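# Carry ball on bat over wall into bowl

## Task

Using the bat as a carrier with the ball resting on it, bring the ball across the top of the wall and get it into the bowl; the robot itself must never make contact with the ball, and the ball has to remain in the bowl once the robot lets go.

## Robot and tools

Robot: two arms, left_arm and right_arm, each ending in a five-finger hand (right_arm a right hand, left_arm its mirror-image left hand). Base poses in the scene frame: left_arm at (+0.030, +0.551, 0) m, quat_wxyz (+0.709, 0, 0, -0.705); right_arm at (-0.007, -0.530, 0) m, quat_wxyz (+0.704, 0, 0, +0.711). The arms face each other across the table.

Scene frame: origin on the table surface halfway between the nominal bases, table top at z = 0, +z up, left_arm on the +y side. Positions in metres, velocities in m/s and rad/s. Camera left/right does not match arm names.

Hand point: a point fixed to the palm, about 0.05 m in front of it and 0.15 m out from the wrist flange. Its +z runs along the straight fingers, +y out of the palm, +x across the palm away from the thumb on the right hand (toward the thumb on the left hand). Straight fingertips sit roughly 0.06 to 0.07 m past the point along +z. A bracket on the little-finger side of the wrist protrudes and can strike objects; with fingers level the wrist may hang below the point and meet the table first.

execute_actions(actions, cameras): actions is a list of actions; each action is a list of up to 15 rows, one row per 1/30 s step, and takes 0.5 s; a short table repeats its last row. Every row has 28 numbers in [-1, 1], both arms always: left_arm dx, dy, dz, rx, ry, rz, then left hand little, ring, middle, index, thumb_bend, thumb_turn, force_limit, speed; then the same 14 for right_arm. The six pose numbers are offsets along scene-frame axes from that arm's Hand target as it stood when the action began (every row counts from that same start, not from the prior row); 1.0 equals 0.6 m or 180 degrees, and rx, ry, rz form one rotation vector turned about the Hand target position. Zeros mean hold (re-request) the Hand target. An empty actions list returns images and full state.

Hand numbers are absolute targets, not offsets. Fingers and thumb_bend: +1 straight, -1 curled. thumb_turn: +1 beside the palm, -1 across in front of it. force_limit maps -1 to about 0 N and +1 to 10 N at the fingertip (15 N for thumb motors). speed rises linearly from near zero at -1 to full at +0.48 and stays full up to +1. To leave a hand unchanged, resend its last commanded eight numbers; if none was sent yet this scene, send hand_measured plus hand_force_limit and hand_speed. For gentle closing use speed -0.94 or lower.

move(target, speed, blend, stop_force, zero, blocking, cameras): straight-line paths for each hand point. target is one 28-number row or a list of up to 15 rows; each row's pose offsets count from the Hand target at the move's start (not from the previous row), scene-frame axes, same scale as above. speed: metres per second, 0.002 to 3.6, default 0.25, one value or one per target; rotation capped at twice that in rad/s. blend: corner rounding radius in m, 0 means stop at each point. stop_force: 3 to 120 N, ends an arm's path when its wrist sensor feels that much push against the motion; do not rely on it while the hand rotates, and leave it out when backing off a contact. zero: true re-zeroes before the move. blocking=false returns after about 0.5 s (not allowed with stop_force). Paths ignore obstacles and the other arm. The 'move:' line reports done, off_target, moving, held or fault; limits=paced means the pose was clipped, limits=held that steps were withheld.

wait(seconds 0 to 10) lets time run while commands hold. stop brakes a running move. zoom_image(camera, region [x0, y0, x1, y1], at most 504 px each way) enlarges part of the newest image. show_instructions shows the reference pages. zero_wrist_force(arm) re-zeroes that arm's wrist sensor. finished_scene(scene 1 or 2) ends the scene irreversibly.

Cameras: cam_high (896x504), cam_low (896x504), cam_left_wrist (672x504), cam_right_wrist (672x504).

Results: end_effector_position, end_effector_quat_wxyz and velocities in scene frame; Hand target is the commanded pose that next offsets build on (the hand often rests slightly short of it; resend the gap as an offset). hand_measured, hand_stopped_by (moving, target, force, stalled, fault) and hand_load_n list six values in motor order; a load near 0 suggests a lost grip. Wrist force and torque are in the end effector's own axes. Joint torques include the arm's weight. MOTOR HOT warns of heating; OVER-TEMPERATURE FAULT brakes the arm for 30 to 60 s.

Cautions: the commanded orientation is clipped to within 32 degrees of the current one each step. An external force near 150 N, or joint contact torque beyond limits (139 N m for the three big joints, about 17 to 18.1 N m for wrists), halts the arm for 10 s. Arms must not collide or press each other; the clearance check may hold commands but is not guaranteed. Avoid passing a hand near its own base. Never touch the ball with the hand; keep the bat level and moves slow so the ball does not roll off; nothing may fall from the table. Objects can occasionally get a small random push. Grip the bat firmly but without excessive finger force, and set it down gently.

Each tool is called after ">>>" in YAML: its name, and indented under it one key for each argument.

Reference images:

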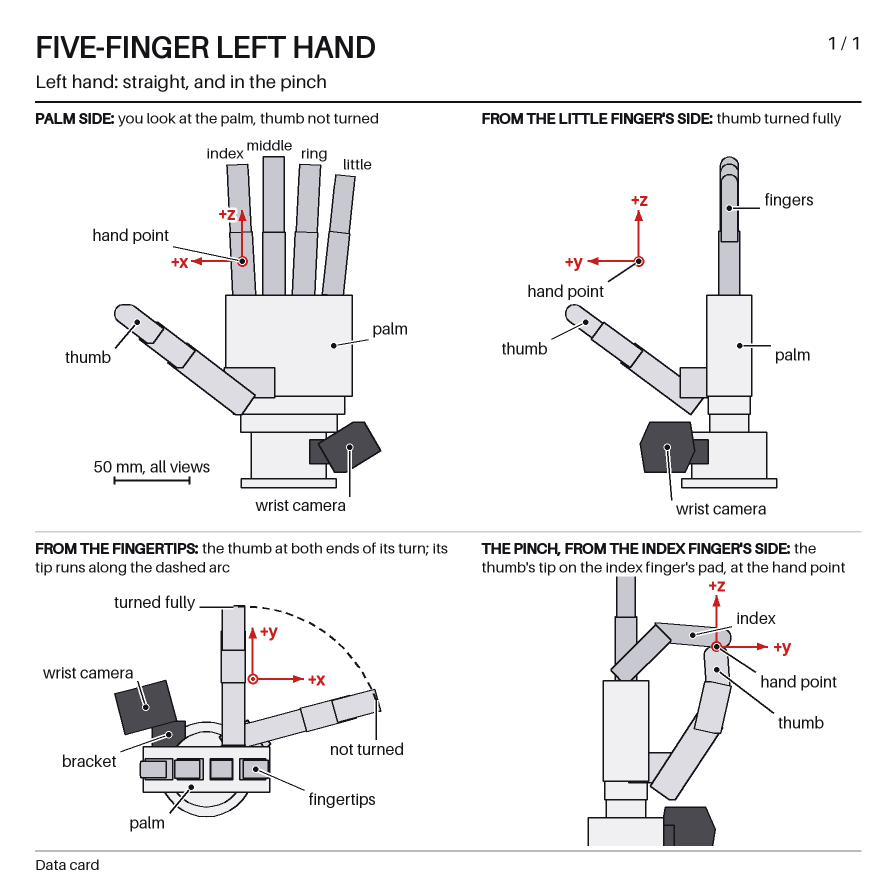

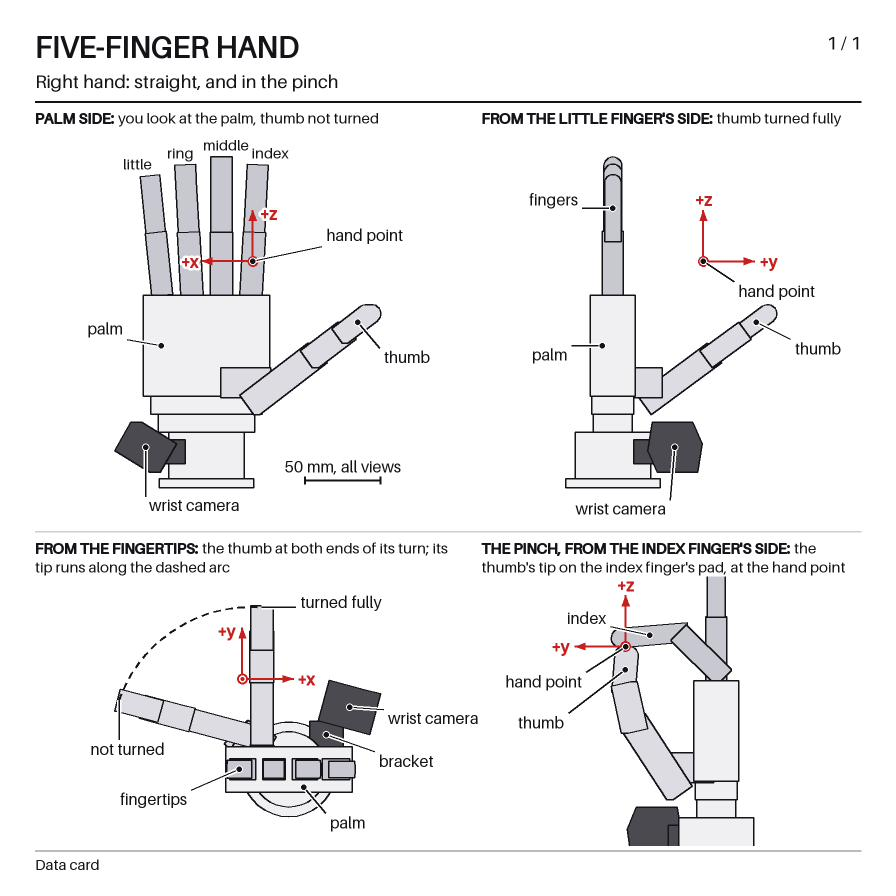

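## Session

>>> execute_actions:
  actions: []

Scene clock: 0.00 s.
left_arm: end_effector_position=(+0.1527, +0.2864, +0.4707) hand_measured=(+1.000, +1.000, +1.000, +1.000, +1.000, +1.000) hand_load_n=(+0.0, +0.0, +0.0, +0.0, +0.0, +0.0) hand_stopped_by=(target, target, target, target, target, target) hand_force_limit=0.00 hand_speed=-0.80 end_effector_quat_wxyz=(+0.004, +0.938, -0.347, +0.000) | right_arm: end_effector_position=(+0.1148, -0.2579, +0.4875) hand_measured=(+1.000, +1.000, +1.000, +1.000, +1.000, +1.000) hand_load_n=(+0.0, +0.0, +0.0, +0.0, +0.0, +0.0) hand_stopped_by=(target, target, target, target, target, target) hand_force_limit=0.00 hand_speed=-0.80 end_effector_quat_wxyz=(+0.022, -0.350, +0.936, +0.012)
Joint positions: left_arm=[4.337 -1.414 -1.367 1.211 -1.562 1.908] | right_arm=[-1.192 -1.725 1.312 1.939 1.548 -1.898]
Joint velocities: within noise
Joint torques (N m): no reading
Wrist force (N): no reading
Wrist torque (N m): no reading
Wrist force, peak (N): no reading
Hand target: left_arm +0.1527, +0.2864, +0.4707; +0.004, +0.938, -0.347, +0.000 | right_arm +0.1148, -0.2579, +0.4875; +0.022, -0.350, +0.936, +0.012
camera_calibration:
cam_left_wrist: T_world_to_cam=[[0.853977, 0.520202, -0.0106595, -0.271438], [0.453709, -0.734478, 0.504668, -0.0931015], [0.2547, -0.435811, -0.863248, 0.607561], [0, 0, 0, 1]] pos_world=[0.119296, 0.337603, 0.568568]
cam_right_wrist: T_world_to_cam=[[-0.807576, 0.587752, 0.0486743, 0.216576], [0.503627, 0.644329, 0.5755, -0.17664], [0.306889, 0.489273, -0.816352, 0.603411], [0, 0, 0, 1]] pos_world=[0.0786819, -0.308712, 0.58371]

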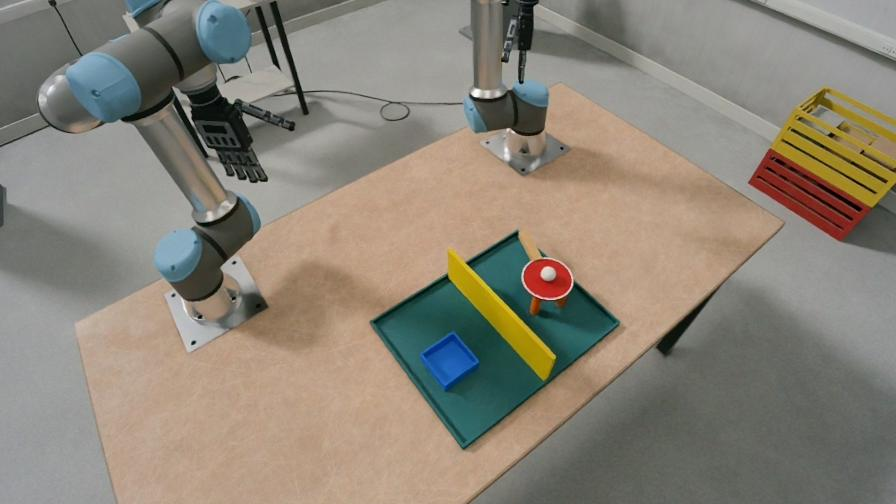

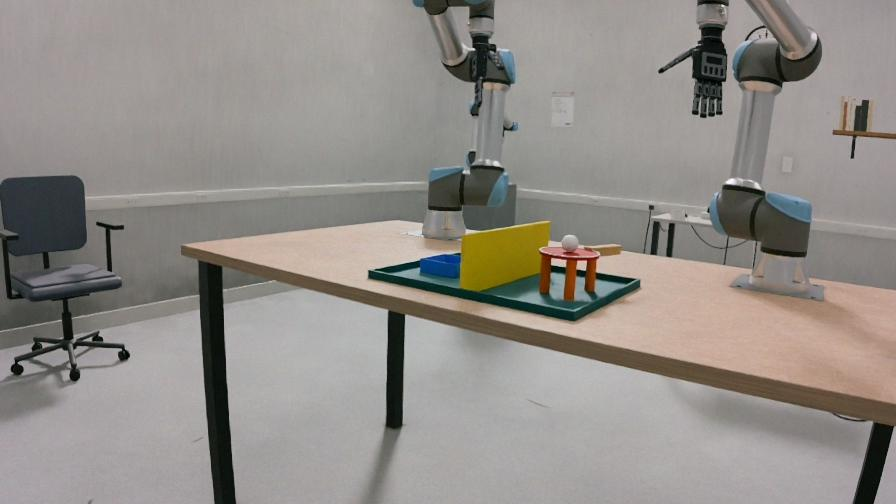

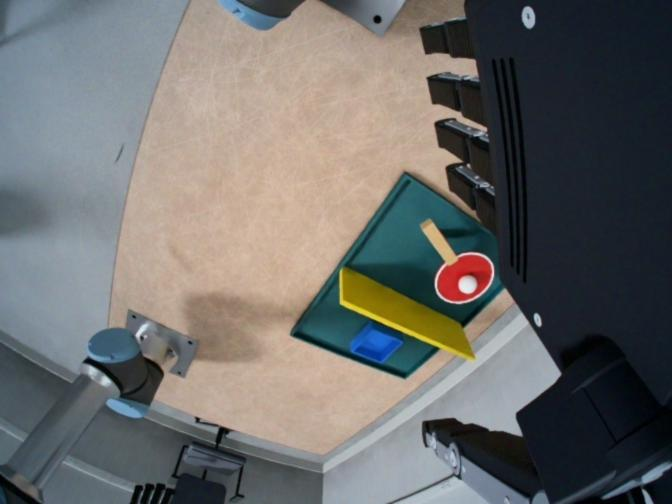

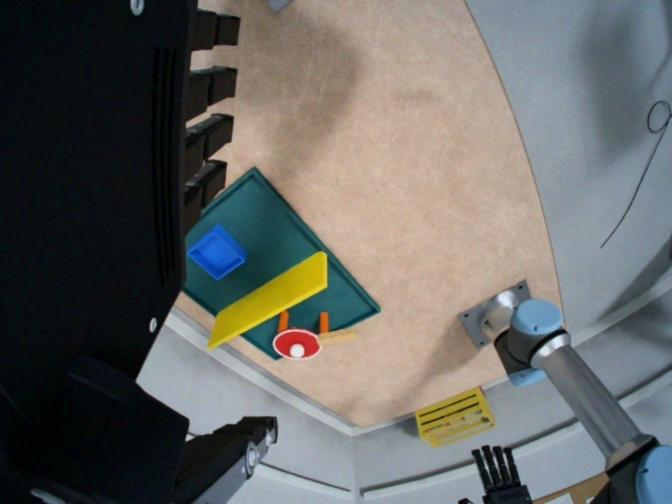

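>>> zoom_image:
  camera: "cam_high"
  region: [360, 200, 640, 460]

>>> zoom_image:
  camera: "cam_high"
  region: [500, 220, 600, 320]

>>> zoom_image:
  camera: "cam_low"
  region: [500, 210, 660, 320]

Scaled by 1.800 from the camera's 896x504 image, which has a finer 1280x720 frame.

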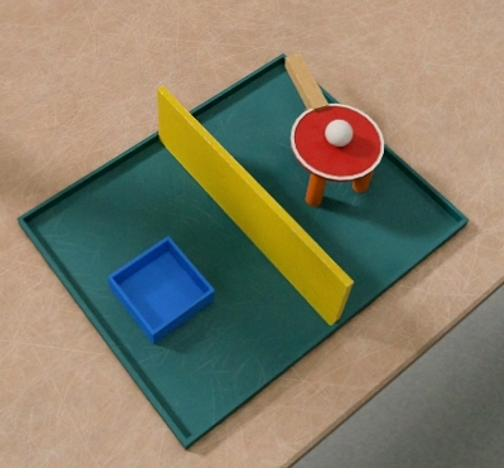

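Scaled by 5.040 from the camera's 896x504 image, which has a finer 1280x720 frame.

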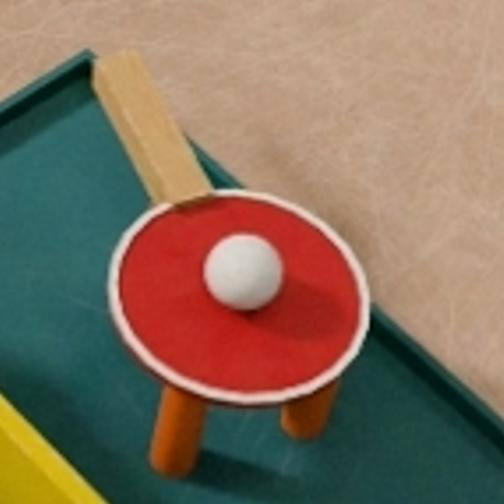

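Scaled by 3.150 from the camera's 896x504 image, which has a finer 1280x720 frame.

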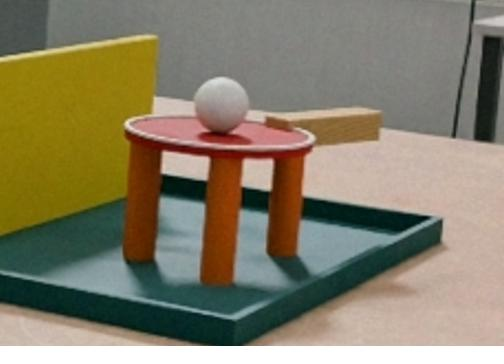

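>>> move:
  target:
    - [-0.093,-0.248,0.195,-0.234,0.089,0,1,1,1,1,1,-1,0,0,0,0,0,0,0,0,1,1,1,1,1,1,0,-0.8]
    - [-0.112,-0.293,0.518,-0.4675,0.1775,0,1,1,1,1,1,-1,0,0,0,0,0,0,0,0,1,1,1,1,1,1,0,-0.8]
    - [-0.043,-0.112,0.783,-0.701,0.266,0,1,1,1,1,1,-1,0,0,0,0,0,0,0,0,1,1,1,1,1,1,0,-0.8]
    - [0.073,0.192,0.833,-0.935,0.355,0,1,1,1,1,1,-1,0,0,0,0,0,0,0,0,1,1,1,1,1,1,0,-0.8]
  speed: 0.5
  blend: [0.05,0.05,0.05,0]
  cameras: []

>>> move:
  target:
    - [0.355,-0.152,-0.012,0.2435,0.2413,0.246,1,1,1,1,1,-1,0,0,0,0,0,0,0,0,1,1,1,1,1,1,0,-0.8]
    - [0.562,-0.31,-0.389,0.677,0.249,0.314,1,1,1,1,1,-1,0,0,0,0,0,0,0,0,1,1,1,1,1,1,0,-0.8]
    - [0.37,-0.268,-0.833,0.9973,-0.0749,0,1,1,1,1,1,-1,0,0,0,0,0,0,0,0,1,1,1,1,1,1,0,-0.8]
  speed: 0.5
  blend: [0.05,0.05,0]
  cameras: ["cam_left_wrist"]

Scene clock: 71.93 s.
left_arm: end_effector_position=(+0.1966, +0.4015, +0.9705) hand_measured=(+1.000, +1.000, +1.000, +1.000, +1.000, -1.000) hand_load_n=(+0.5, +0.0, +0.0, +0.0, +0.0, +0.0) hand_stopped_by=(target, target, target, target, target, target) hand_force_limit=0.00 hand_speed=0.00 end_effector_quat_wxyz=(+1.000, -0.004, +0.002, -0.009) | right_arm: end_effector_position=(+0.1148, -0.2579, +0.4875) hand_measured=(+1.000, +1.000, +1.000, +1.000, +1.000, +1.000) hand_load_n=(+0.0, +0.0, +0.0, +0.0, +0.0, +0.0) hand_stopped_by=(target, target, target, target, target, target) hand_force_limit=0.00 hand_speed=-0.80 end_effector_quat_wxyz=(+0.022, -0.350, +0.936, +0.012)
Joint positions: left_arm=[4.263 -1.439 -1.345 1.214 1.58 1.999] | right_arm=[-1.192 -1.725 1.312 1.939 1.548 -1.898]
Joint torques (N m): left_arm=[-1.92 18.66 10.63 -0.56 0.7 1.16] | right_arm=[-1.56 -11.28 -17.78 2.46 0.21 0.3]
Wrist force (N): left_arm=[0.3 0.4 -1.1] | right_arm=[0.1 -0.1 -0.2]
Wrist torque (N m): left_arm=[0.20 0.16 0.03] | right_arm=[0.00 -0.01 -0.01]
Wrist force, peak (N): left_arm=[0.6 1.1 -1.0] | right_arm=[0.4 -0.5 -0.2]
Hand target: left_arm +0.1965, +0.4016, +0.9705; +1.000, -0.004, +0.002, -0.009 | right_arm +0.1148, -0.2579, +0.4875; +0.022, -0.350, +0.936, +0.012
Off the commanded pose: left_arm 0.000 m, 0 deg | right_arm 0.000 m, 0 deg.
move: done
No camera images: "cameras" was empty.

Scene clock: 76.47 s.
left_arm: end_effector_position=(+0.4186, +0.2407, +0.4708) hand_measured=(+1.000, +1.000, +1.000, +1.000, +1.000, -1.000) hand_load_n=(+0.0, +0.0, +0.0, +0.0, +0.0, +0.0) hand_stopped_by=(target, target, target, target, target, target) hand_force_limit=0.00 hand_speed=0.00 end_effector_quat_wxyz=(+0.004, +0.998, -0.066, +0.002) | right_arm: end_effector_position=(+0.1148, -0.2579, +0.4875) hand_measured=(+1.000, +1.000, +1.000, +1.000, +1.000, +1.000) hand_load_n=(+0.0, +0.0, +0.0, +0.0, +0.0, +0.0) hand_stopped_by=(target, target, target, target, target, target) hand_force_limit=0.00 hand_speed=-0.80 end_effector_quat_wxyz=(+0.022, -0.350, +0.936, +0.012)
Joint positions: left_arm=[4.425 -1.456 -1.334 -1.918 1.563 4.563] | right_arm=[-1.192 -1.725 1.312 1.939 1.548 -1.898]
Joint torques (N m): left_arm=[7.92 20.81 11.97 3.42 0.5 -0.41] | right_arm=[-1.2 -10.66 -17.99 2.52 0.29 0.35]
Wrist force (N): left_arm=[-0.2 0.1 -0.3] | right_arm=[0.1 -0.2 0.0]
Wrist torque (N m): left_arm=[0.04 0.04 -0.03] | right_arm=[-0.03 -0.02 0.00]
Wrist force, peak (N): left_arm=[1.3 2.0 -0.3] | right_arm=[0.4 -0.5 0.1]
Hand target: left_arm +0.4185, +0.2408, +0.4707; +0.004, +0.998, -0.066, +0.001 | right_arm +0.1148, -0.2579, +0.4875; +0.022, -0.350, +0.936, +0.012
Off the commanded pose: left_arm 0.000 m, 0 deg | right_arm 0.000 m, 0 deg.
move: done
camera_calibration:
cam_left_wrist: T_world_to_cam=[[0.43292, 0.901369, -0.0106973, -0.39024], [0.780352, -0.368804, 0.505009, -0.472186], [0.451254, -0.226976, -0.863048, 0.387446], [0, 0, 0, 1]] pos_world=[0.362578, 0.265547, 0.568668]
Images, in order (width x height): cam_left_wrist 672x504.

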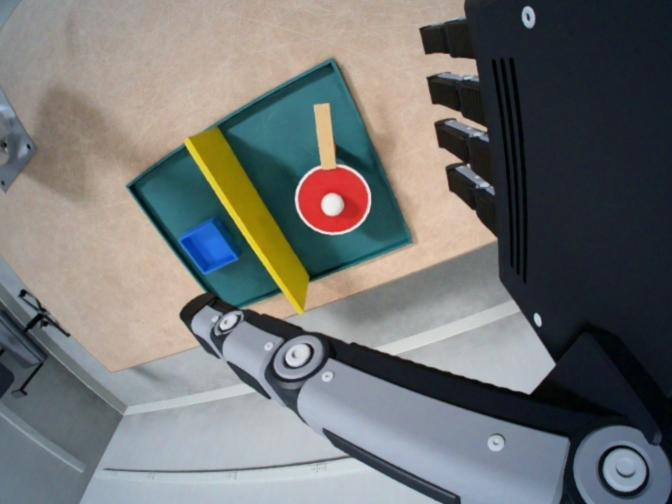

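>>> zoom_image:
  camera: "cam_left_wrist"
  region: [280, 90, 400, 250]

>>> zoom_image:
  camera: "cam_left_wrist"
  region: [170, 190, 270, 290]

Scaled by 3.150 from the camera's 672x504 image, which has a finer 960x720 frame.

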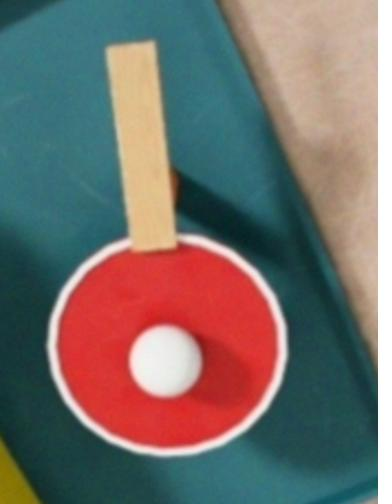

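Scaled by 5.040 from the camera's 672x504 image, which has a finer 960x720 frame.

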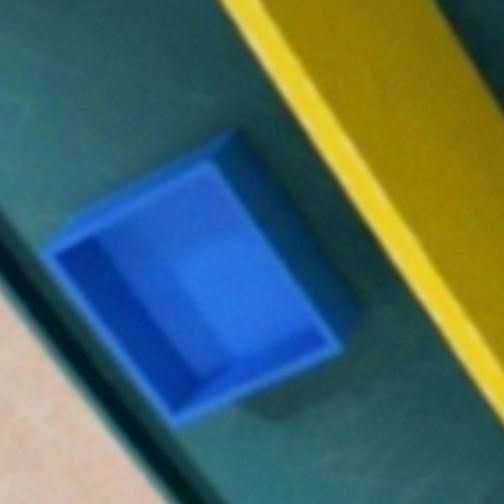

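>>> move:
  target:
    - [-0.026,-0.027,-0.18,0,0,0.5,1,0.4,0.4,0.4,1,-1,0,0,0,0,0,0,0,0,1,1,1,1,1,1,0,-0.8]
    - [-0.0525,-0.0538,-0.3678,0.0382,0.1612,0.9145,1,0.4,0.4,0.4,1,-1,0,0,0,0,0,0,0,0,1,1,1,1,1,1,0,-0.8]
  speed: 0.5
  blend: [0.03,0]
  cameras: ["cam_high","cam_left_wrist"]

Scene clock: 145.80 s.
left_arm: end_effector_position=(+0.3870, +0.2085, +0.2500) hand_measured=(+1.000, +0.400, +0.400, +0.400, +1.000, -1.000) hand_load_n=(+0.0, +0.0, +0.0, +0.0, +0.0, +0.0) hand_stopped_by=(target, target, target, target, target, target) hand_force_limit=0.00 hand_speed=0.00 end_effector_quat_wxyz=(-0.030, +0.176, +0.969, -0.170) | right_arm: end_effector_position=(+0.1148, -0.2579, +0.4875) hand_measured=(+1.000, +1.000, +1.000, +1.000, +1.000, +1.000) hand_load_n=(+0.0, +0.0, +0.0, +0.0, +0.0, +0.0) hand_stopped_by=(target, target, target, target, target, target) hand_force_limit=0.00 hand_speed=-0.80 end_effector_quat_wxyz=(+0.022, -0.350, +0.936, +0.012)
Joint positions: left_arm=[4.281 -1.601 -1.757 -1.329 1.224 1.498] | right_arm=[-1.192 -1.725 1.312 1.939 1.548 -1.898]
Joint torques (N m): left_arm=[-8.58 31.46 29.95 1.67 0.13 -1.61] | right_arm=[0.04 -11.75 -17.91 2.39 0.27 0.31]
Wrist force (N): left_arm=[0.0 0.3 -0.4] | right_arm=[0.1 -0.5 -0.2]
Wrist torque (N m): left_arm=[0.05 -0.02 0.14] | right_arm=[-0.07 -0.01 -0.01]
Wrist force, peak (N): left_arm=[0.6 0.4 0.4] | right_arm=[0.4 -0.6 0.0]
Hand target: left_arm +0.3870, +0.2085, +0.2501; -0.030, +0.176, +0.969, -0.171 | right_arm +0.1148, -0.2579, +0.4875; +0.022, -0.350, +0.936, +0.012
Off the commanded pose: left_arm 0.000 m, 0 deg | right_arm 0.000 m, 0 deg.
move: done
camera_calibration:
cam_left_wrist: T_world_to_cam=[[-0.604814, -0.729192, 0.320122, 0.308992], [-0.624238, 0.683703, 0.377991, 0.00796431], [-0.494496, 0.0287819, -0.868703, 0.517851], [0, 0, 0, 1]] pos_world=[0.44793, 0.204964, 0.347933]
Images, in order (width x height): cam_high 896x504, cam_left_wrist 672x504.

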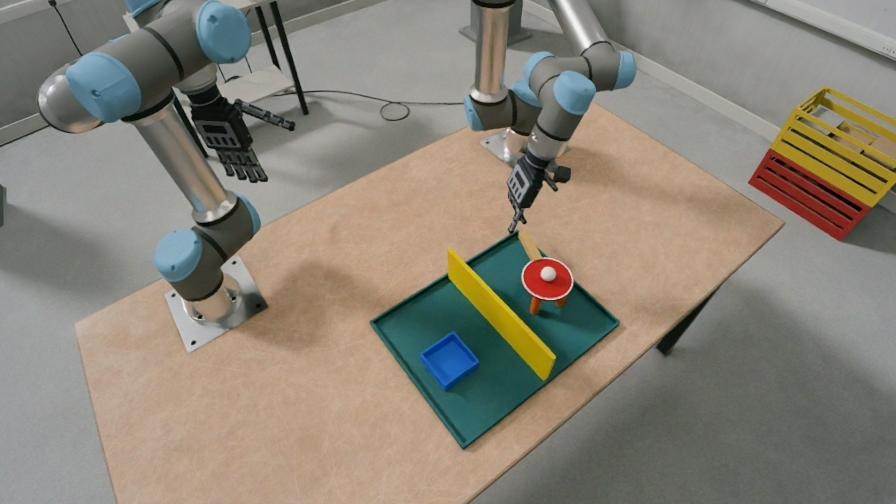

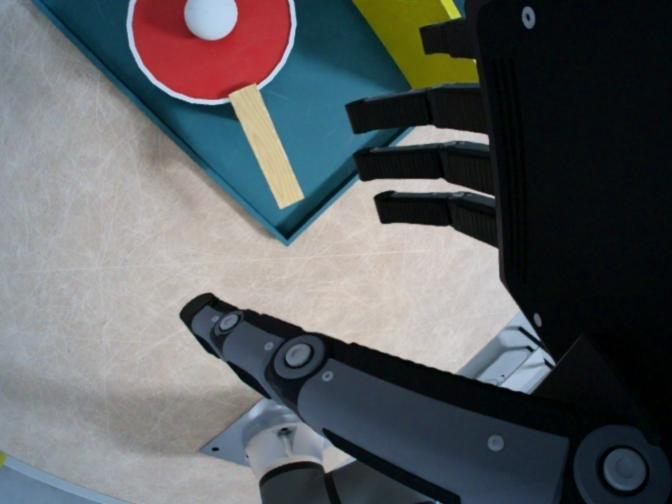

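>>> zoom_image:
  camera: "cam_left_wrist"
  region: [110, 0, 320, 220]

Scaled by 2.291 from the camera's 672x504 image, which has a finer 960x720 frame.

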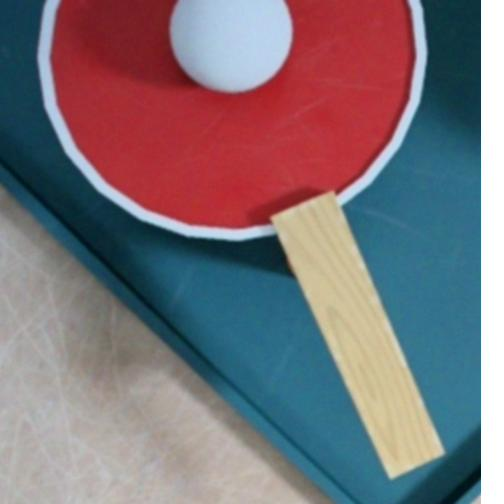

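>>> move:
  target:
    - [-0.004,-0.005,-0.2167,0,0,0,1,0.4,0.4,0.4,1,-1,0,0,0,0,0,0,0,0,1,1,1,1,1,1,0,-0.8]
    - [-0.004,-0.005,-0.3,0,0,0,1,0.4,0.4,0.4,1,-1,0,0,0,0,0,0,0,0,1,1,1,1,1,1,0,-0.8]
  speed: [0.15, 0.06]
  blend: [0.02,0]
  cameras: ["cam_high","cam_low","cam_left_wrist"]

Scene clock: 180.30 s.
left_arm: end_effector_position=(+0.3846, +0.2055, +0.0700) hand_measured=(+1.000, +0.400, +0.400, +0.400, +1.000, -1.000) hand_load_n=(+0.0, +0.0, +0.0, +0.0, +0.0, +0.0) hand_stopped_by=(target, target, target, target, target, target) hand_force_limit=0.00 hand_speed=0.00 end_effector_quat_wxyz=(-0.030, +0.176, +0.969, -0.170) | right_arm: end_effector_position=(+0.1148, -0.2579, +0.4875) hand_measured=(+1.000, +1.000, +1.000, +1.000, +1.000, +1.000) hand_load_n=(+0.0, +0.0, +0.0, +0.0, +0.0, +0.0) hand_stopped_by=(target, target, target, target, target, target) hand_force_limit=0.00 hand_speed=-0.80 end_effector_quat_wxyz=(+0.022, -0.350, +0.936, +0.012)
Joint positions: left_arm=[4.273 -1.8 -2.044 -0.839 1.224 1.49] | right_arm=[-1.192 -1.725 1.312 1.939 1.548 -1.898]
Joint torques (N m): left_arm=[-3.9 35.41 26.39 0.64 0.7 -1.85] | right_arm=[-0.19 -12.8 -18.36 2.7 0.54 0.68]
Wrist force (N): left_arm=[0.0 0.3 -0.4] | right_arm=[0.2 -0.1 -0.3]
Wrist torque (N m): left_arm=[0.06 -0.02 0.14] | right_arm=[0.01 -0.01 0.00]
Wrist force, peak (N): left_arm=[-0.1 -0.5 -1.9] | right_arm=[0.5 -0.5 -0.1]
Hand target: left_arm +0.3846, +0.2055, +0.0701; -0.030, +0.176, +0.969, -0.171 | right_arm +0.1148, -0.2579, +0.4875; +0.022, -0.350, +0.936, +0.012
Off the commanded pose: left_arm 0.000 m, 0 deg | right_arm 0.000 m, 0 deg.
move: done
camera_calibration:
cam_left_wrist: T_world_to_cam=[[-0.604667, -0.72927, 0.320224, 0.362939], [-0.624287, 0.683625, 0.378052, 0.076621], [-0.494615, 0.0286838, -0.868639, 0.360359], [0, 0, 0, 1]] pos_world=[0.44553, 0.201964, 0.167833]
Images, in order (width x height): cam_high 896x504, cam_low 896x504, cam_left_wrist 672x504.

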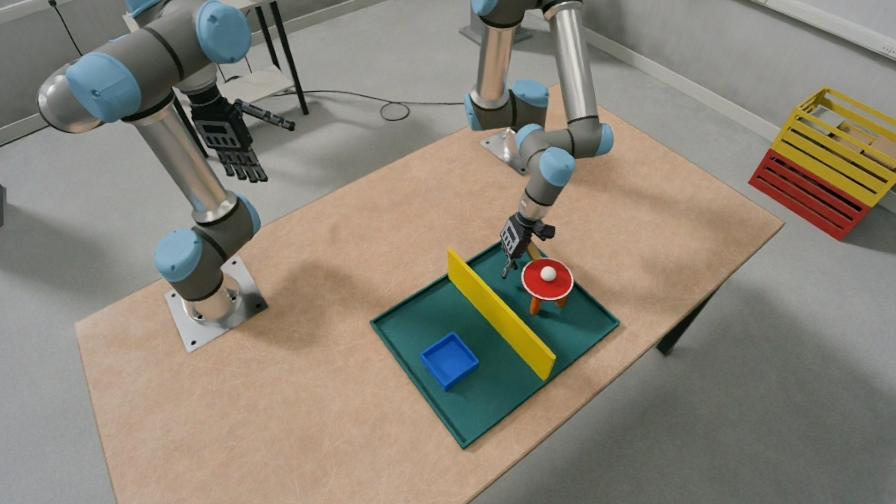

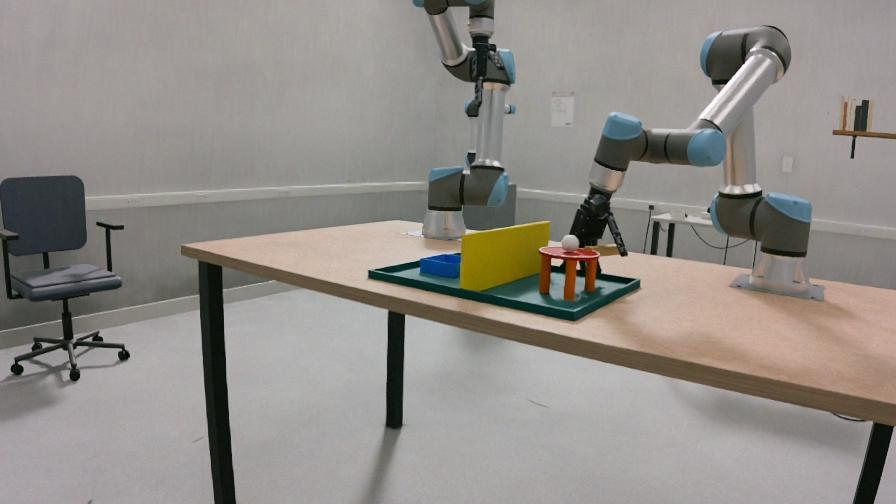

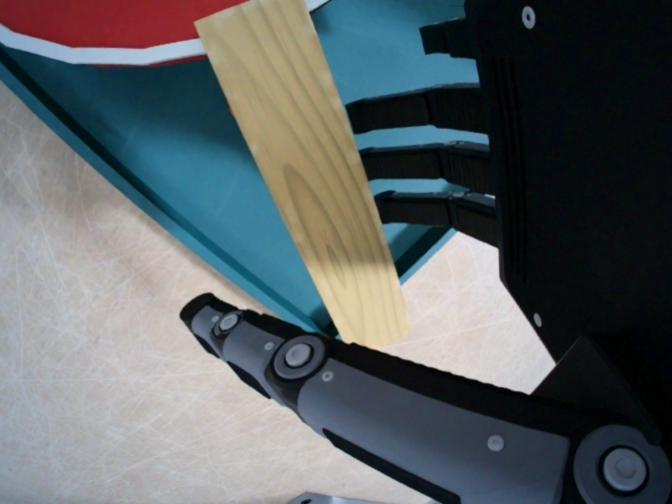

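>>> zoom_image:
  camera: "cam_left_wrist"
  region: [180, 0, 480, 360]

Scaled by 1.400 from the camera's 672x504 image, which has a finer 960x720 frame.

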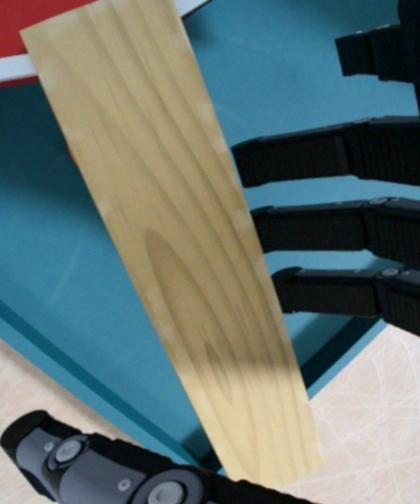

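>>> move:
  target: [0.0148,0.0449,0,0,0,0,1,0.4,0.4,0.4,1,-1,0,0,0,0,0,0,0,0,1,1,1,1,1,1,0,-0.8]
  speed: 0.05
  cameras: ["cam_low","cam_left_wrist"]

>>> zoom_image:
  camera: "cam_low"
  region: [530, 180, 650, 300]

Scene clock: 201.77 s.
left_arm: end_effector_position=(+0.3934, +0.2325, +0.0700) hand_measured=(+1.000, +0.400, +0.400, +0.400, +1.000, -1.000) hand_load_n=(+0.0, +0.0, +0.0, +0.0, +0.0, +0.0) hand_stopped_by=(target, target, target, target, target, target) hand_force_limit=0.00 hand_speed=0.00 end_effector_quat_wxyz=(-0.030, +0.176, +0.969, -0.170) end_effector_velocity=(-0.001, -0.002, +0.000) end_effector_angular_velocity=(-0.001, +0.001, +0.002) | right_arm: end_effector_position=(+0.1148, -0.2579, +0.4875) hand_measured=(+1.000, +1.000, +1.000, +1.000, +1.000, +1.000) hand_load_n=(+0.0, +0.0, +0.0, +0.0, +0.0, +0.0) hand_stopped_by=(target, target, target, target, target, target) hand_force_limit=0.00 hand_speed=-0.80 end_effector_quat_wxyz=(+0.022, -0.350, +0.936, +0.012)
Joint positions: left_arm=[4.331 -1.775 -2.069 -0.86 1.223 1.551] | right_arm=[-1.192 -1.725 1.312 1.939 1.548 -1.898]
Joint velocities: left_arm=[-0.003 -0.001 0 0.002 -0.001 -0.005] | right_arm=[within noise]
Joint torques (N m): left_arm=[-6.31 18.18 26.19 4.3 -1.61 -1.32] | right_arm=[-0.39 -11.21 -18.87 2.89 0.63 0.63]
Wrist force (N): left_arm=[-0.1 0.2 -0.6] | right_arm=[0.0 -0.1 0.0]
Wrist torque (N m): left_arm=[0.06 -0.02 0.00] | right_arm=[-0.01 -0.01 -0.01]
Wrist force, peak (N): left_arm=[0.0 0.7 -0.8] | right_arm=[0.2 -0.5 -0.3]
Hand target: left_arm +0.3935, +0.2324, +0.0701; -0.030, +0.176, +0.969, -0.171 | right_arm +0.1148, -0.2579, +0.4875; +0.022, -0.350, +0.936, +0.012
Off the commanded pose: left_arm 0.000 m, 0 deg | right_arm 0.000 m, 0 deg.
move: done
camera_calibration:
cam_left_wrist: T_world_to_cam=[[-0.604572, -0.729343, 0.320236, 0.387963], [-0.62432, 0.683546, 0.378139, 0.0635697], [-0.49469, 0.028682, -0.868596, 0.364049], [0, 0, 0, 1]] pos_world=[0.45433, 0.229064, 0.167933]
Images, in order (width x height): cam_low 896x504, cam_left_wrist 672x504.

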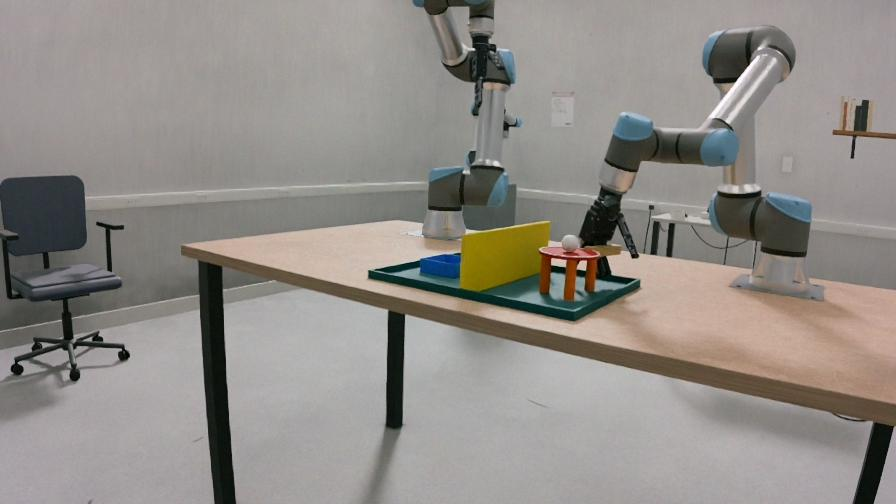

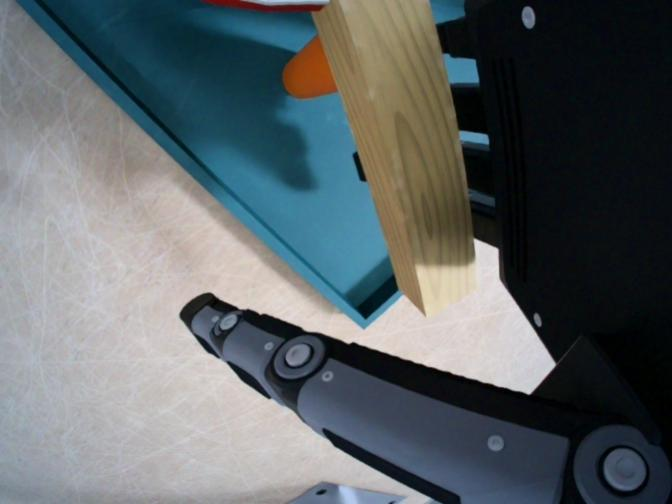

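Scaled by 4.200 from the camera's 896x504 image, which has a finer 1280x720 frame.

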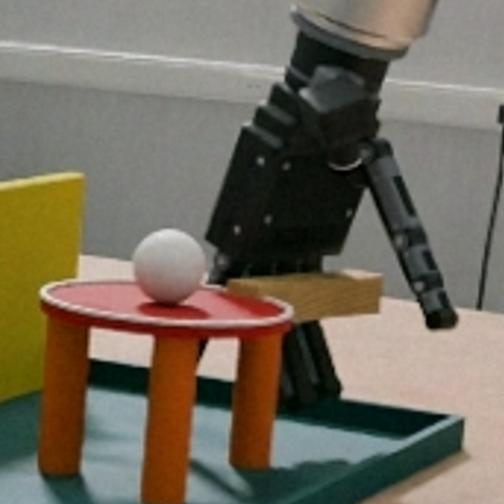

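>>> zoom_image:
  camera: "cam_left_wrist"
  region: [280, 120, 520, 340]

Scaled by 2.100 from the camera's 672x504 image, which has a finer 960x720 frame.

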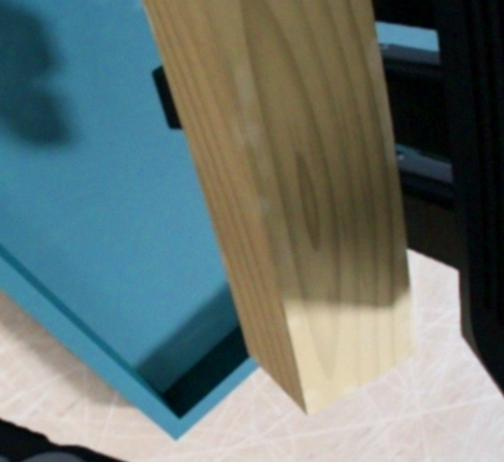

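>>> move:
  target: [0.0015,0.0137,0.003,0,0,0,1,0.4,0.4,0.4,1,-1,0,0,0,0,0,0,0,0,1,1,1,1,1,1,0,-0.8]
  speed: 0.03
  cameras: ["cam_low","cam_left_wrist"]

>>> zoom_image:
  camera: "cam_low"
  region: [550, 200, 650, 300]

Scene clock: 233.63 s.
left_arm: end_effector_position=(+0.3944, +0.2408, +0.0719) hand_measured=(+1.000, +0.400, +0.400, +0.400, +1.000, -1.000) hand_load_n=(+0.0, +0.0, +0.0, +0.0, +0.0, +0.0) hand_stopped_by=(target, target, target, target, target, target) hand_force_limit=0.00 hand_speed=0.00 end_effector_quat_wxyz=(-0.030, +0.176, +0.969, -0.170) | right_arm: end_effector_position=(+0.1148, -0.2579, +0.4875) hand_measured=(+1.000, +1.000, +1.000, +1.000, +1.000, +1.000) hand_load_n=(+0.0, +0.0, +0.0, -0.5, +0.0, +0.0) hand_stopped_by=(target, target, target, target, target, target) hand_force_limit=0.00 hand_speed=-0.80 end_effector_quat_wxyz=(+0.022, -0.350, +0.936, +0.012)
Joint positions: left_arm=[4.347 -1.762 -2.078 -0.87 1.223 1.569] | right_arm=[-1.192 -1.725 1.312 1.939 1.548 -1.898]
Joint torques (N m): left_arm=[-7.77 18.47 16.9 2.94 -1.93 -1.41] | right_arm=[-0.95 -11.96 -19.26 2.69 0.69 0.59]
Wrist force (N): left_arm=[0.0 0.2 -0.4] | right_arm=[0.0 -0.1 0.0]
Wrist torque (N m): left_arm=[0.05 -0.02 0.00] | right_arm=[-0.01 0.00 -0.01]
Wrist force, peak (N): left_arm=[-0.1 0.2 -0.9] | right_arm=[0.1 -0.7 -0.1]
Hand target: left_arm +0.3944, +0.2407, +0.0719; -0.030, +0.176, +0.969, -0.171 | right_arm +0.1148, -0.2579, +0.4875; +0.022, -0.350, +0.936, +0.012
Off the commanded pose: left_arm 0.000 m, 0 deg | right_arm 0.000 m, 0 deg.
move: done
camera_calibration:
cam_left_wrist: T_world_to_cam=[[-0.604695, -0.729286, 0.320133, 0.394], [-0.624353, 0.683607, 0.377973, 0.0578988], [-0.494496, 0.0286823, -0.868706, 0.365889], [0, 0, 0, 1]] pos_world=[0.45533, 0.237264, 0.169833]
Images, in order (width x height): cam_low 896x504, cam_left_wrist 672x504.

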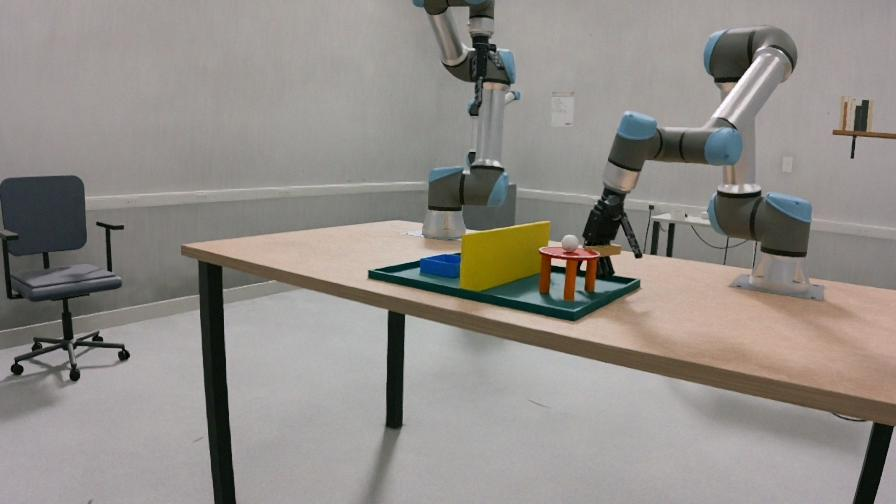

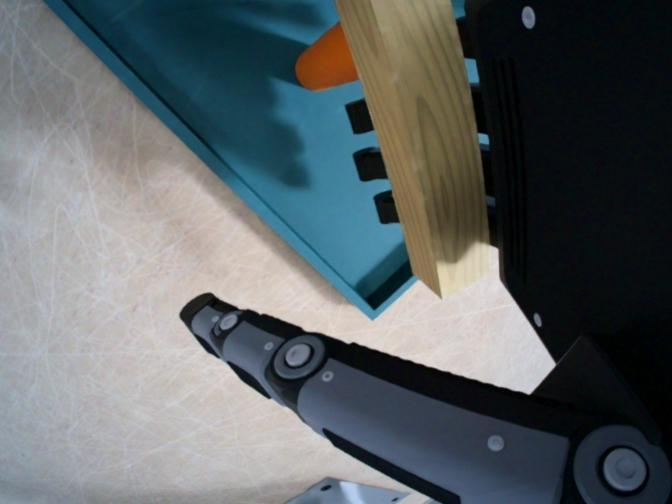

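Scaled by 5.040 from the camera's 896x504 image, which has a finer 1280x720 frame.

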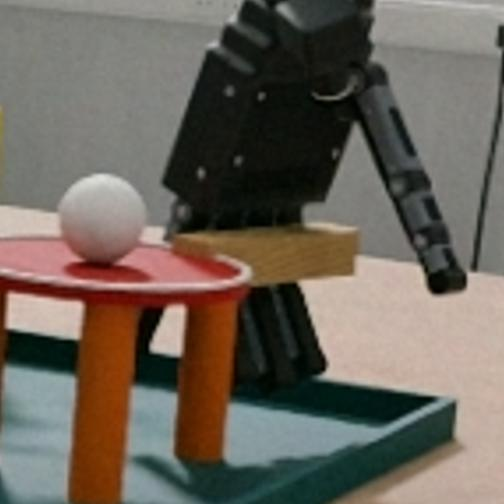

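>>> move:
  target: [0.0018,0.0048,0.0065,0,0,0,1,0.4,0.4,0.4,1,-1,0,0,0,0,0,0,0,0,1,1,1,1,1,1,0,-0.8]
  speed: 0.03
  cameras: ["cam_left_wrist"]

>>> move:
  target: [0,0,0,0,0,0,1,0.4,0.4,0.4,-0.15,-1,-0.7,-0.7,0,0,0,0,0,0,1,1,1,1,1,1,0,-0.8]
  speed: 0.03
  cameras: ["cam_low","cam_left_wrist"]

Scene clock: 243.07 s.
left_arm: end_effector_position=(+0.3955, +0.2436, +0.0758) hand_measured=(+1.000, +0.400, +0.400, +0.400, +1.000, -1.000) hand_load_n=(+0.0, +0.0, +0.0, +0.0, +0.0, +0.0) hand_stopped_by=(target, target, target, target, target, target) hand_force_limit=0.00 hand_speed=0.00 end_effector_quat_wxyz=(-0.030, +0.176, +0.969, -0.171) | right_arm: end_effector_position=(+0.1148, -0.2579, +0.4875) hand_measured=(+1.000, +1.000, +1.000, +1.000, +1.000, +1.000) hand_load_n=(+0.0, +0.0, +0.0, +0.0, +0.0, +0.0) hand_stopped_by=(target, target, target, target, target, target) hand_force_limit=0.00 hand_speed=-0.80 end_effector_quat_wxyz=(+0.022, -0.350, +0.936, +0.012)
Joint positions: left_arm=[4.354 -1.754 -2.075 -0.884 1.223 1.575] | right_arm=[-1.192 -1.725 1.312 1.939 1.548 -1.898]
Joint torques (N m): left_arm=[0.53 21.57 23.08 3.08 -1.82 0.67] | right_arm=[-0.37 -11.92 -18.2 2.86 0.85 0.77]
Wrist force (N): left_arm=[-0.2 0.2 -0.3] | right_arm=[0.3 -0.2 -0.2]
Wrist torque (N m): left_arm=[0.06 0.01 -0.01] | right_arm=[-0.02 -0.04 0.01]
Wrist force, peak (N): left_arm=[0.0 0.3 -0.9] | right_arm=[-0.3 -0.6 -0.1]
Hand target: left_arm +0.3955, +0.2435, +0.0758; -0.030, +0.176, +0.969, -0.171 | right_arm +0.1148, -0.2579, +0.4875; +0.022, -0.350, +0.936, +0.012
Off the commanded pose: left_arm 0.000 m, 0 deg | right_arm 0.000 m, 0 deg.
move: done
camera_calibration:
cam_left_wrist: T_world_to_cam=[[-0.604679, -0.729267, 0.320209, 0.395433], [-0.624368, 0.683632, 0.377904, 0.0552102], [-0.494498, 0.0285824, -0.868709, 0.369766], [0, 0, 0, 1]] pos_world=[0.45643, 0.240064, 0.173733]
Images, in order (width x height): cam_left_wrist 672x504.

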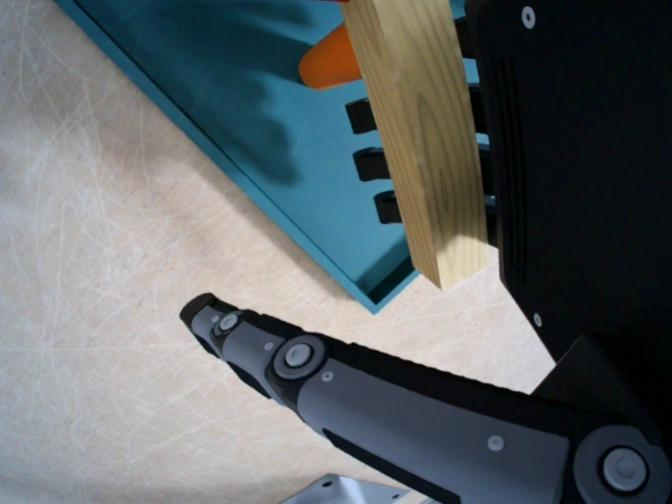

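Scene clock: 246.03 s.
left_arm: end_effector_position=(+0.3955, +0.2435, +0.0758) hand_measured=(+1.000, +0.400, +0.400, +0.400, -0.150, -1.000) hand_load_n=(+0.0, +0.0, +0.0, +0.0, +0.0, +0.0) hand_stopped_by=(target, target, target, target, target, target) hand_force_limit=-0.70 hand_speed=-0.70 end_effector_quat_wxyz=(-0.030, +0.176, +0.969, -0.171) | right_arm: end_effector_position=(+0.1148, -0.2579, +0.4875) hand_measured=(+1.000, +1.000, +1.000, +1.000, +1.000, +1.000) hand_load_n=(+0.0, +0.0, +0.0, -0.5, +0.0, +0.0) hand_stopped_by=(target, target, target, target, target, target) hand_force_limit=0.00 hand_speed=-0.80 end_effector_quat_wxyz=(+0.022, -0.350, +0.936, +0.012)
Joint positions: left_arm=[4.354 -1.754 -2.075 -0.884 1.223 1.575] | right_arm=[-1.192 -1.725 1.312 1.939 1.548 -1.898]
Joint torques (N m): left_arm=[-6.82 16.7 8.35 4.28 -2.02 -1.41] | right_arm=[-1.51 -12.22 -19.49 2.78 0.72 0.82]
Wrist force (N): left_arm=[-0.1 0.2 -0.4] | right_arm=[0.3 -0.2 -0.1]
Wrist torque (N m): left_arm=[0.06 -0.01 -0.01] | right_arm=[-0.01 -0.04 0.01]
Wrist force, peak (N): left_arm=[0.0 0.1 -0.9] | right_arm=[0.6 -0.3 -0.3]
Hand target: left_arm +0.3955, +0.2435, +0.0758; -0.030, +0.176, +0.969, -0.171 | right_arm +0.1148, -0.2579, +0.4875; +0.022, -0.350, +0.936, +0.012
Off the commanded pose: left_arm 0.000 m, 0 deg | right_arm 0.000 m, 0 deg.
move: done
camera_calibration:
cam_left_wrist: T_world_to_cam=[[-0.604679, -0.729267, 0.320209, 0.395392], [-0.624368, 0.683632, 0.377904, 0.0553163], [-0.494498, 0.0285824, -0.868709, 0.369682], [0, 0, 0, 1]] pos_world=[0.45643, 0.239964, 0.173633]
Images, in order (width x height): cam_low 896x504, cam_left_wrist 672x504.

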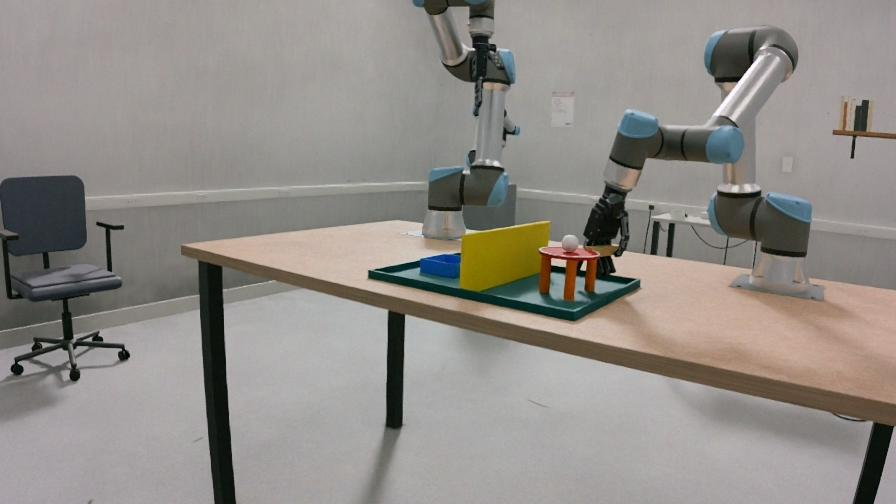

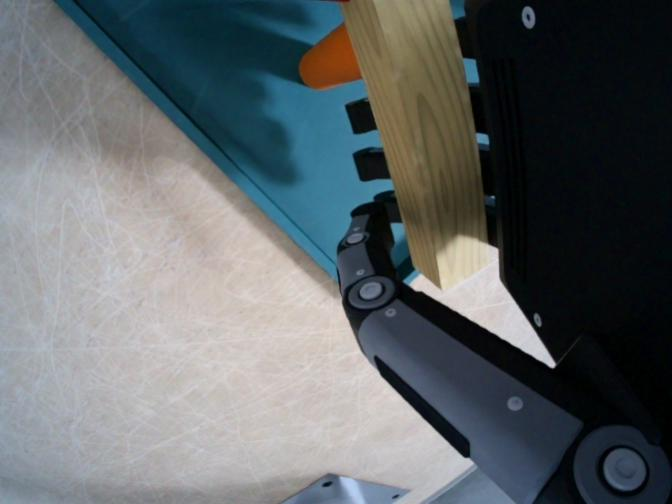

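>>> move:
  target: [0,0,0,0,0,0,1,0.4,0.4,0.4,-0.7,-1,-0.7,-0.94,0,0,0,0,0,0,1,1,1,1,1,1,0,-0.8]
  speed: 0.03
  cameras: ["cam_low","cam_left_wrist"]

>>> zoom_image:
  camera: "cam_low"
  region: [530, 200, 650, 310]

Scene clock: 253.40 s.
left_arm: end_effector_position=(+0.3955, +0.2435, +0.0758) hand_measured=(+1.000, +0.400, +0.400, +0.400, -0.294, -1.000) hand_load_n=(+0.0, +0.0, +0.0, +0.5, +3.0, +0.0) hand_stopped_by=(target, target, target, target, force, target) hand_force_limit=-0.70 hand_speed=-0.94 end_effector_quat_wxyz=(-0.030, +0.176, +0.969, -0.171) | right_arm: end_effector_position=(+0.1148, -0.2579, +0.4875) hand_measured=(+1.000, +1.000, +1.000, +1.000, +1.000, +1.000) hand_load_n=(+0.0, +0.0, +0.0, +0.0, +0.0, +0.0) hand_stopped_by=(target, target, target, target, target, target) hand_force_limit=0.00 hand_speed=-0.80 end_effector_quat_wxyz=(+0.022, -0.350, +0.936, +0.012)
Joint positions: left_arm=[4.354 -1.754 -2.075 -0.884 1.223 1.575] | right_arm=[-1.192 -1.725 1.312 1.939 1.548 -1.898]
Joint torques (N m): left_arm=[-7.47 17.04 7.48 3.98 -1.91 -1.54] | right_arm=[-0.4 -12.64 -19.84 2.75 0.79 1.11]
Wrist force (N): left_arm=[0.1 0.8 -0.2] | right_arm=[-0.1 -0.1 0.1]
Wrist torque (N m): left_arm=[0.08 -0.04 -0.04] | right_arm=[-0.01 0.00 0.00]
Wrist force, peak (N): left_arm=[0.1 0.0 -1.0] | right_arm=[-0.1 -0.6 -0.3]
Hand target: left_arm +0.3955, +0.2435, +0.0758; -0.030, +0.176, +0.969, -0.171 | right_arm +0.1148, -0.2579, +0.4875; +0.022, -0.350, +0.936, +0.012
Off the commanded pose: left_arm 0.000 m, 0 deg | right_arm 0.000 m, 0 deg.
move: done
camera_calibration:
cam_left_wrist: T_world_to_cam=[[-0.604679, -0.729267, 0.320209, 0.395392], [-0.624368, 0.683632, 0.377904, 0.0553163], [-0.494498, 0.0285824, -0.868709, 0.369682], [0, 0, 0, 1]] pos_world=[0.45643, 0.239964, 0.173633]
Images, in order (width x height): cam_low 896x504, cam_left_wrist 672x504.

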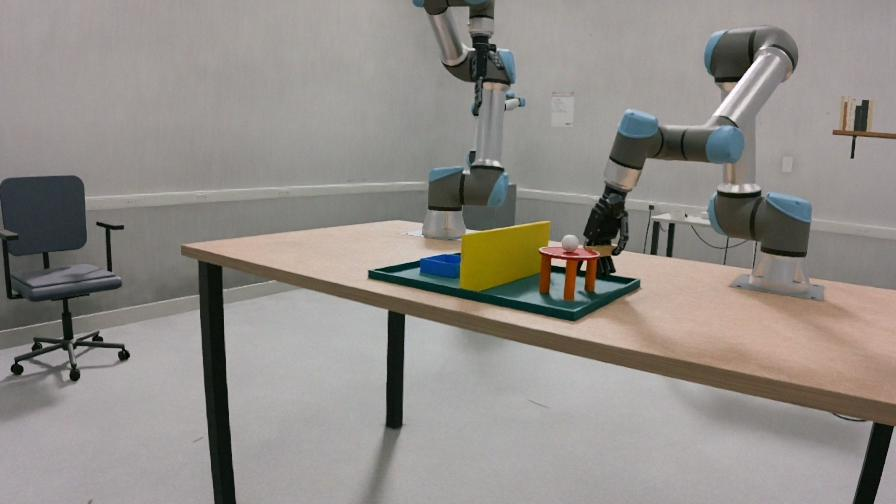

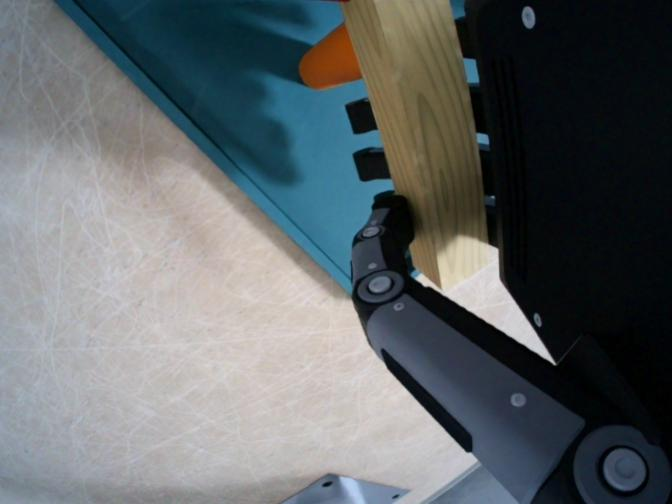

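Scaled by 4.200 from the camera's 896x504 image, which has a finer 1280x720 frame.

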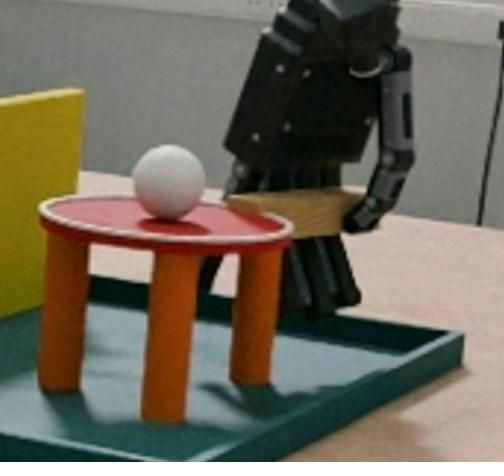

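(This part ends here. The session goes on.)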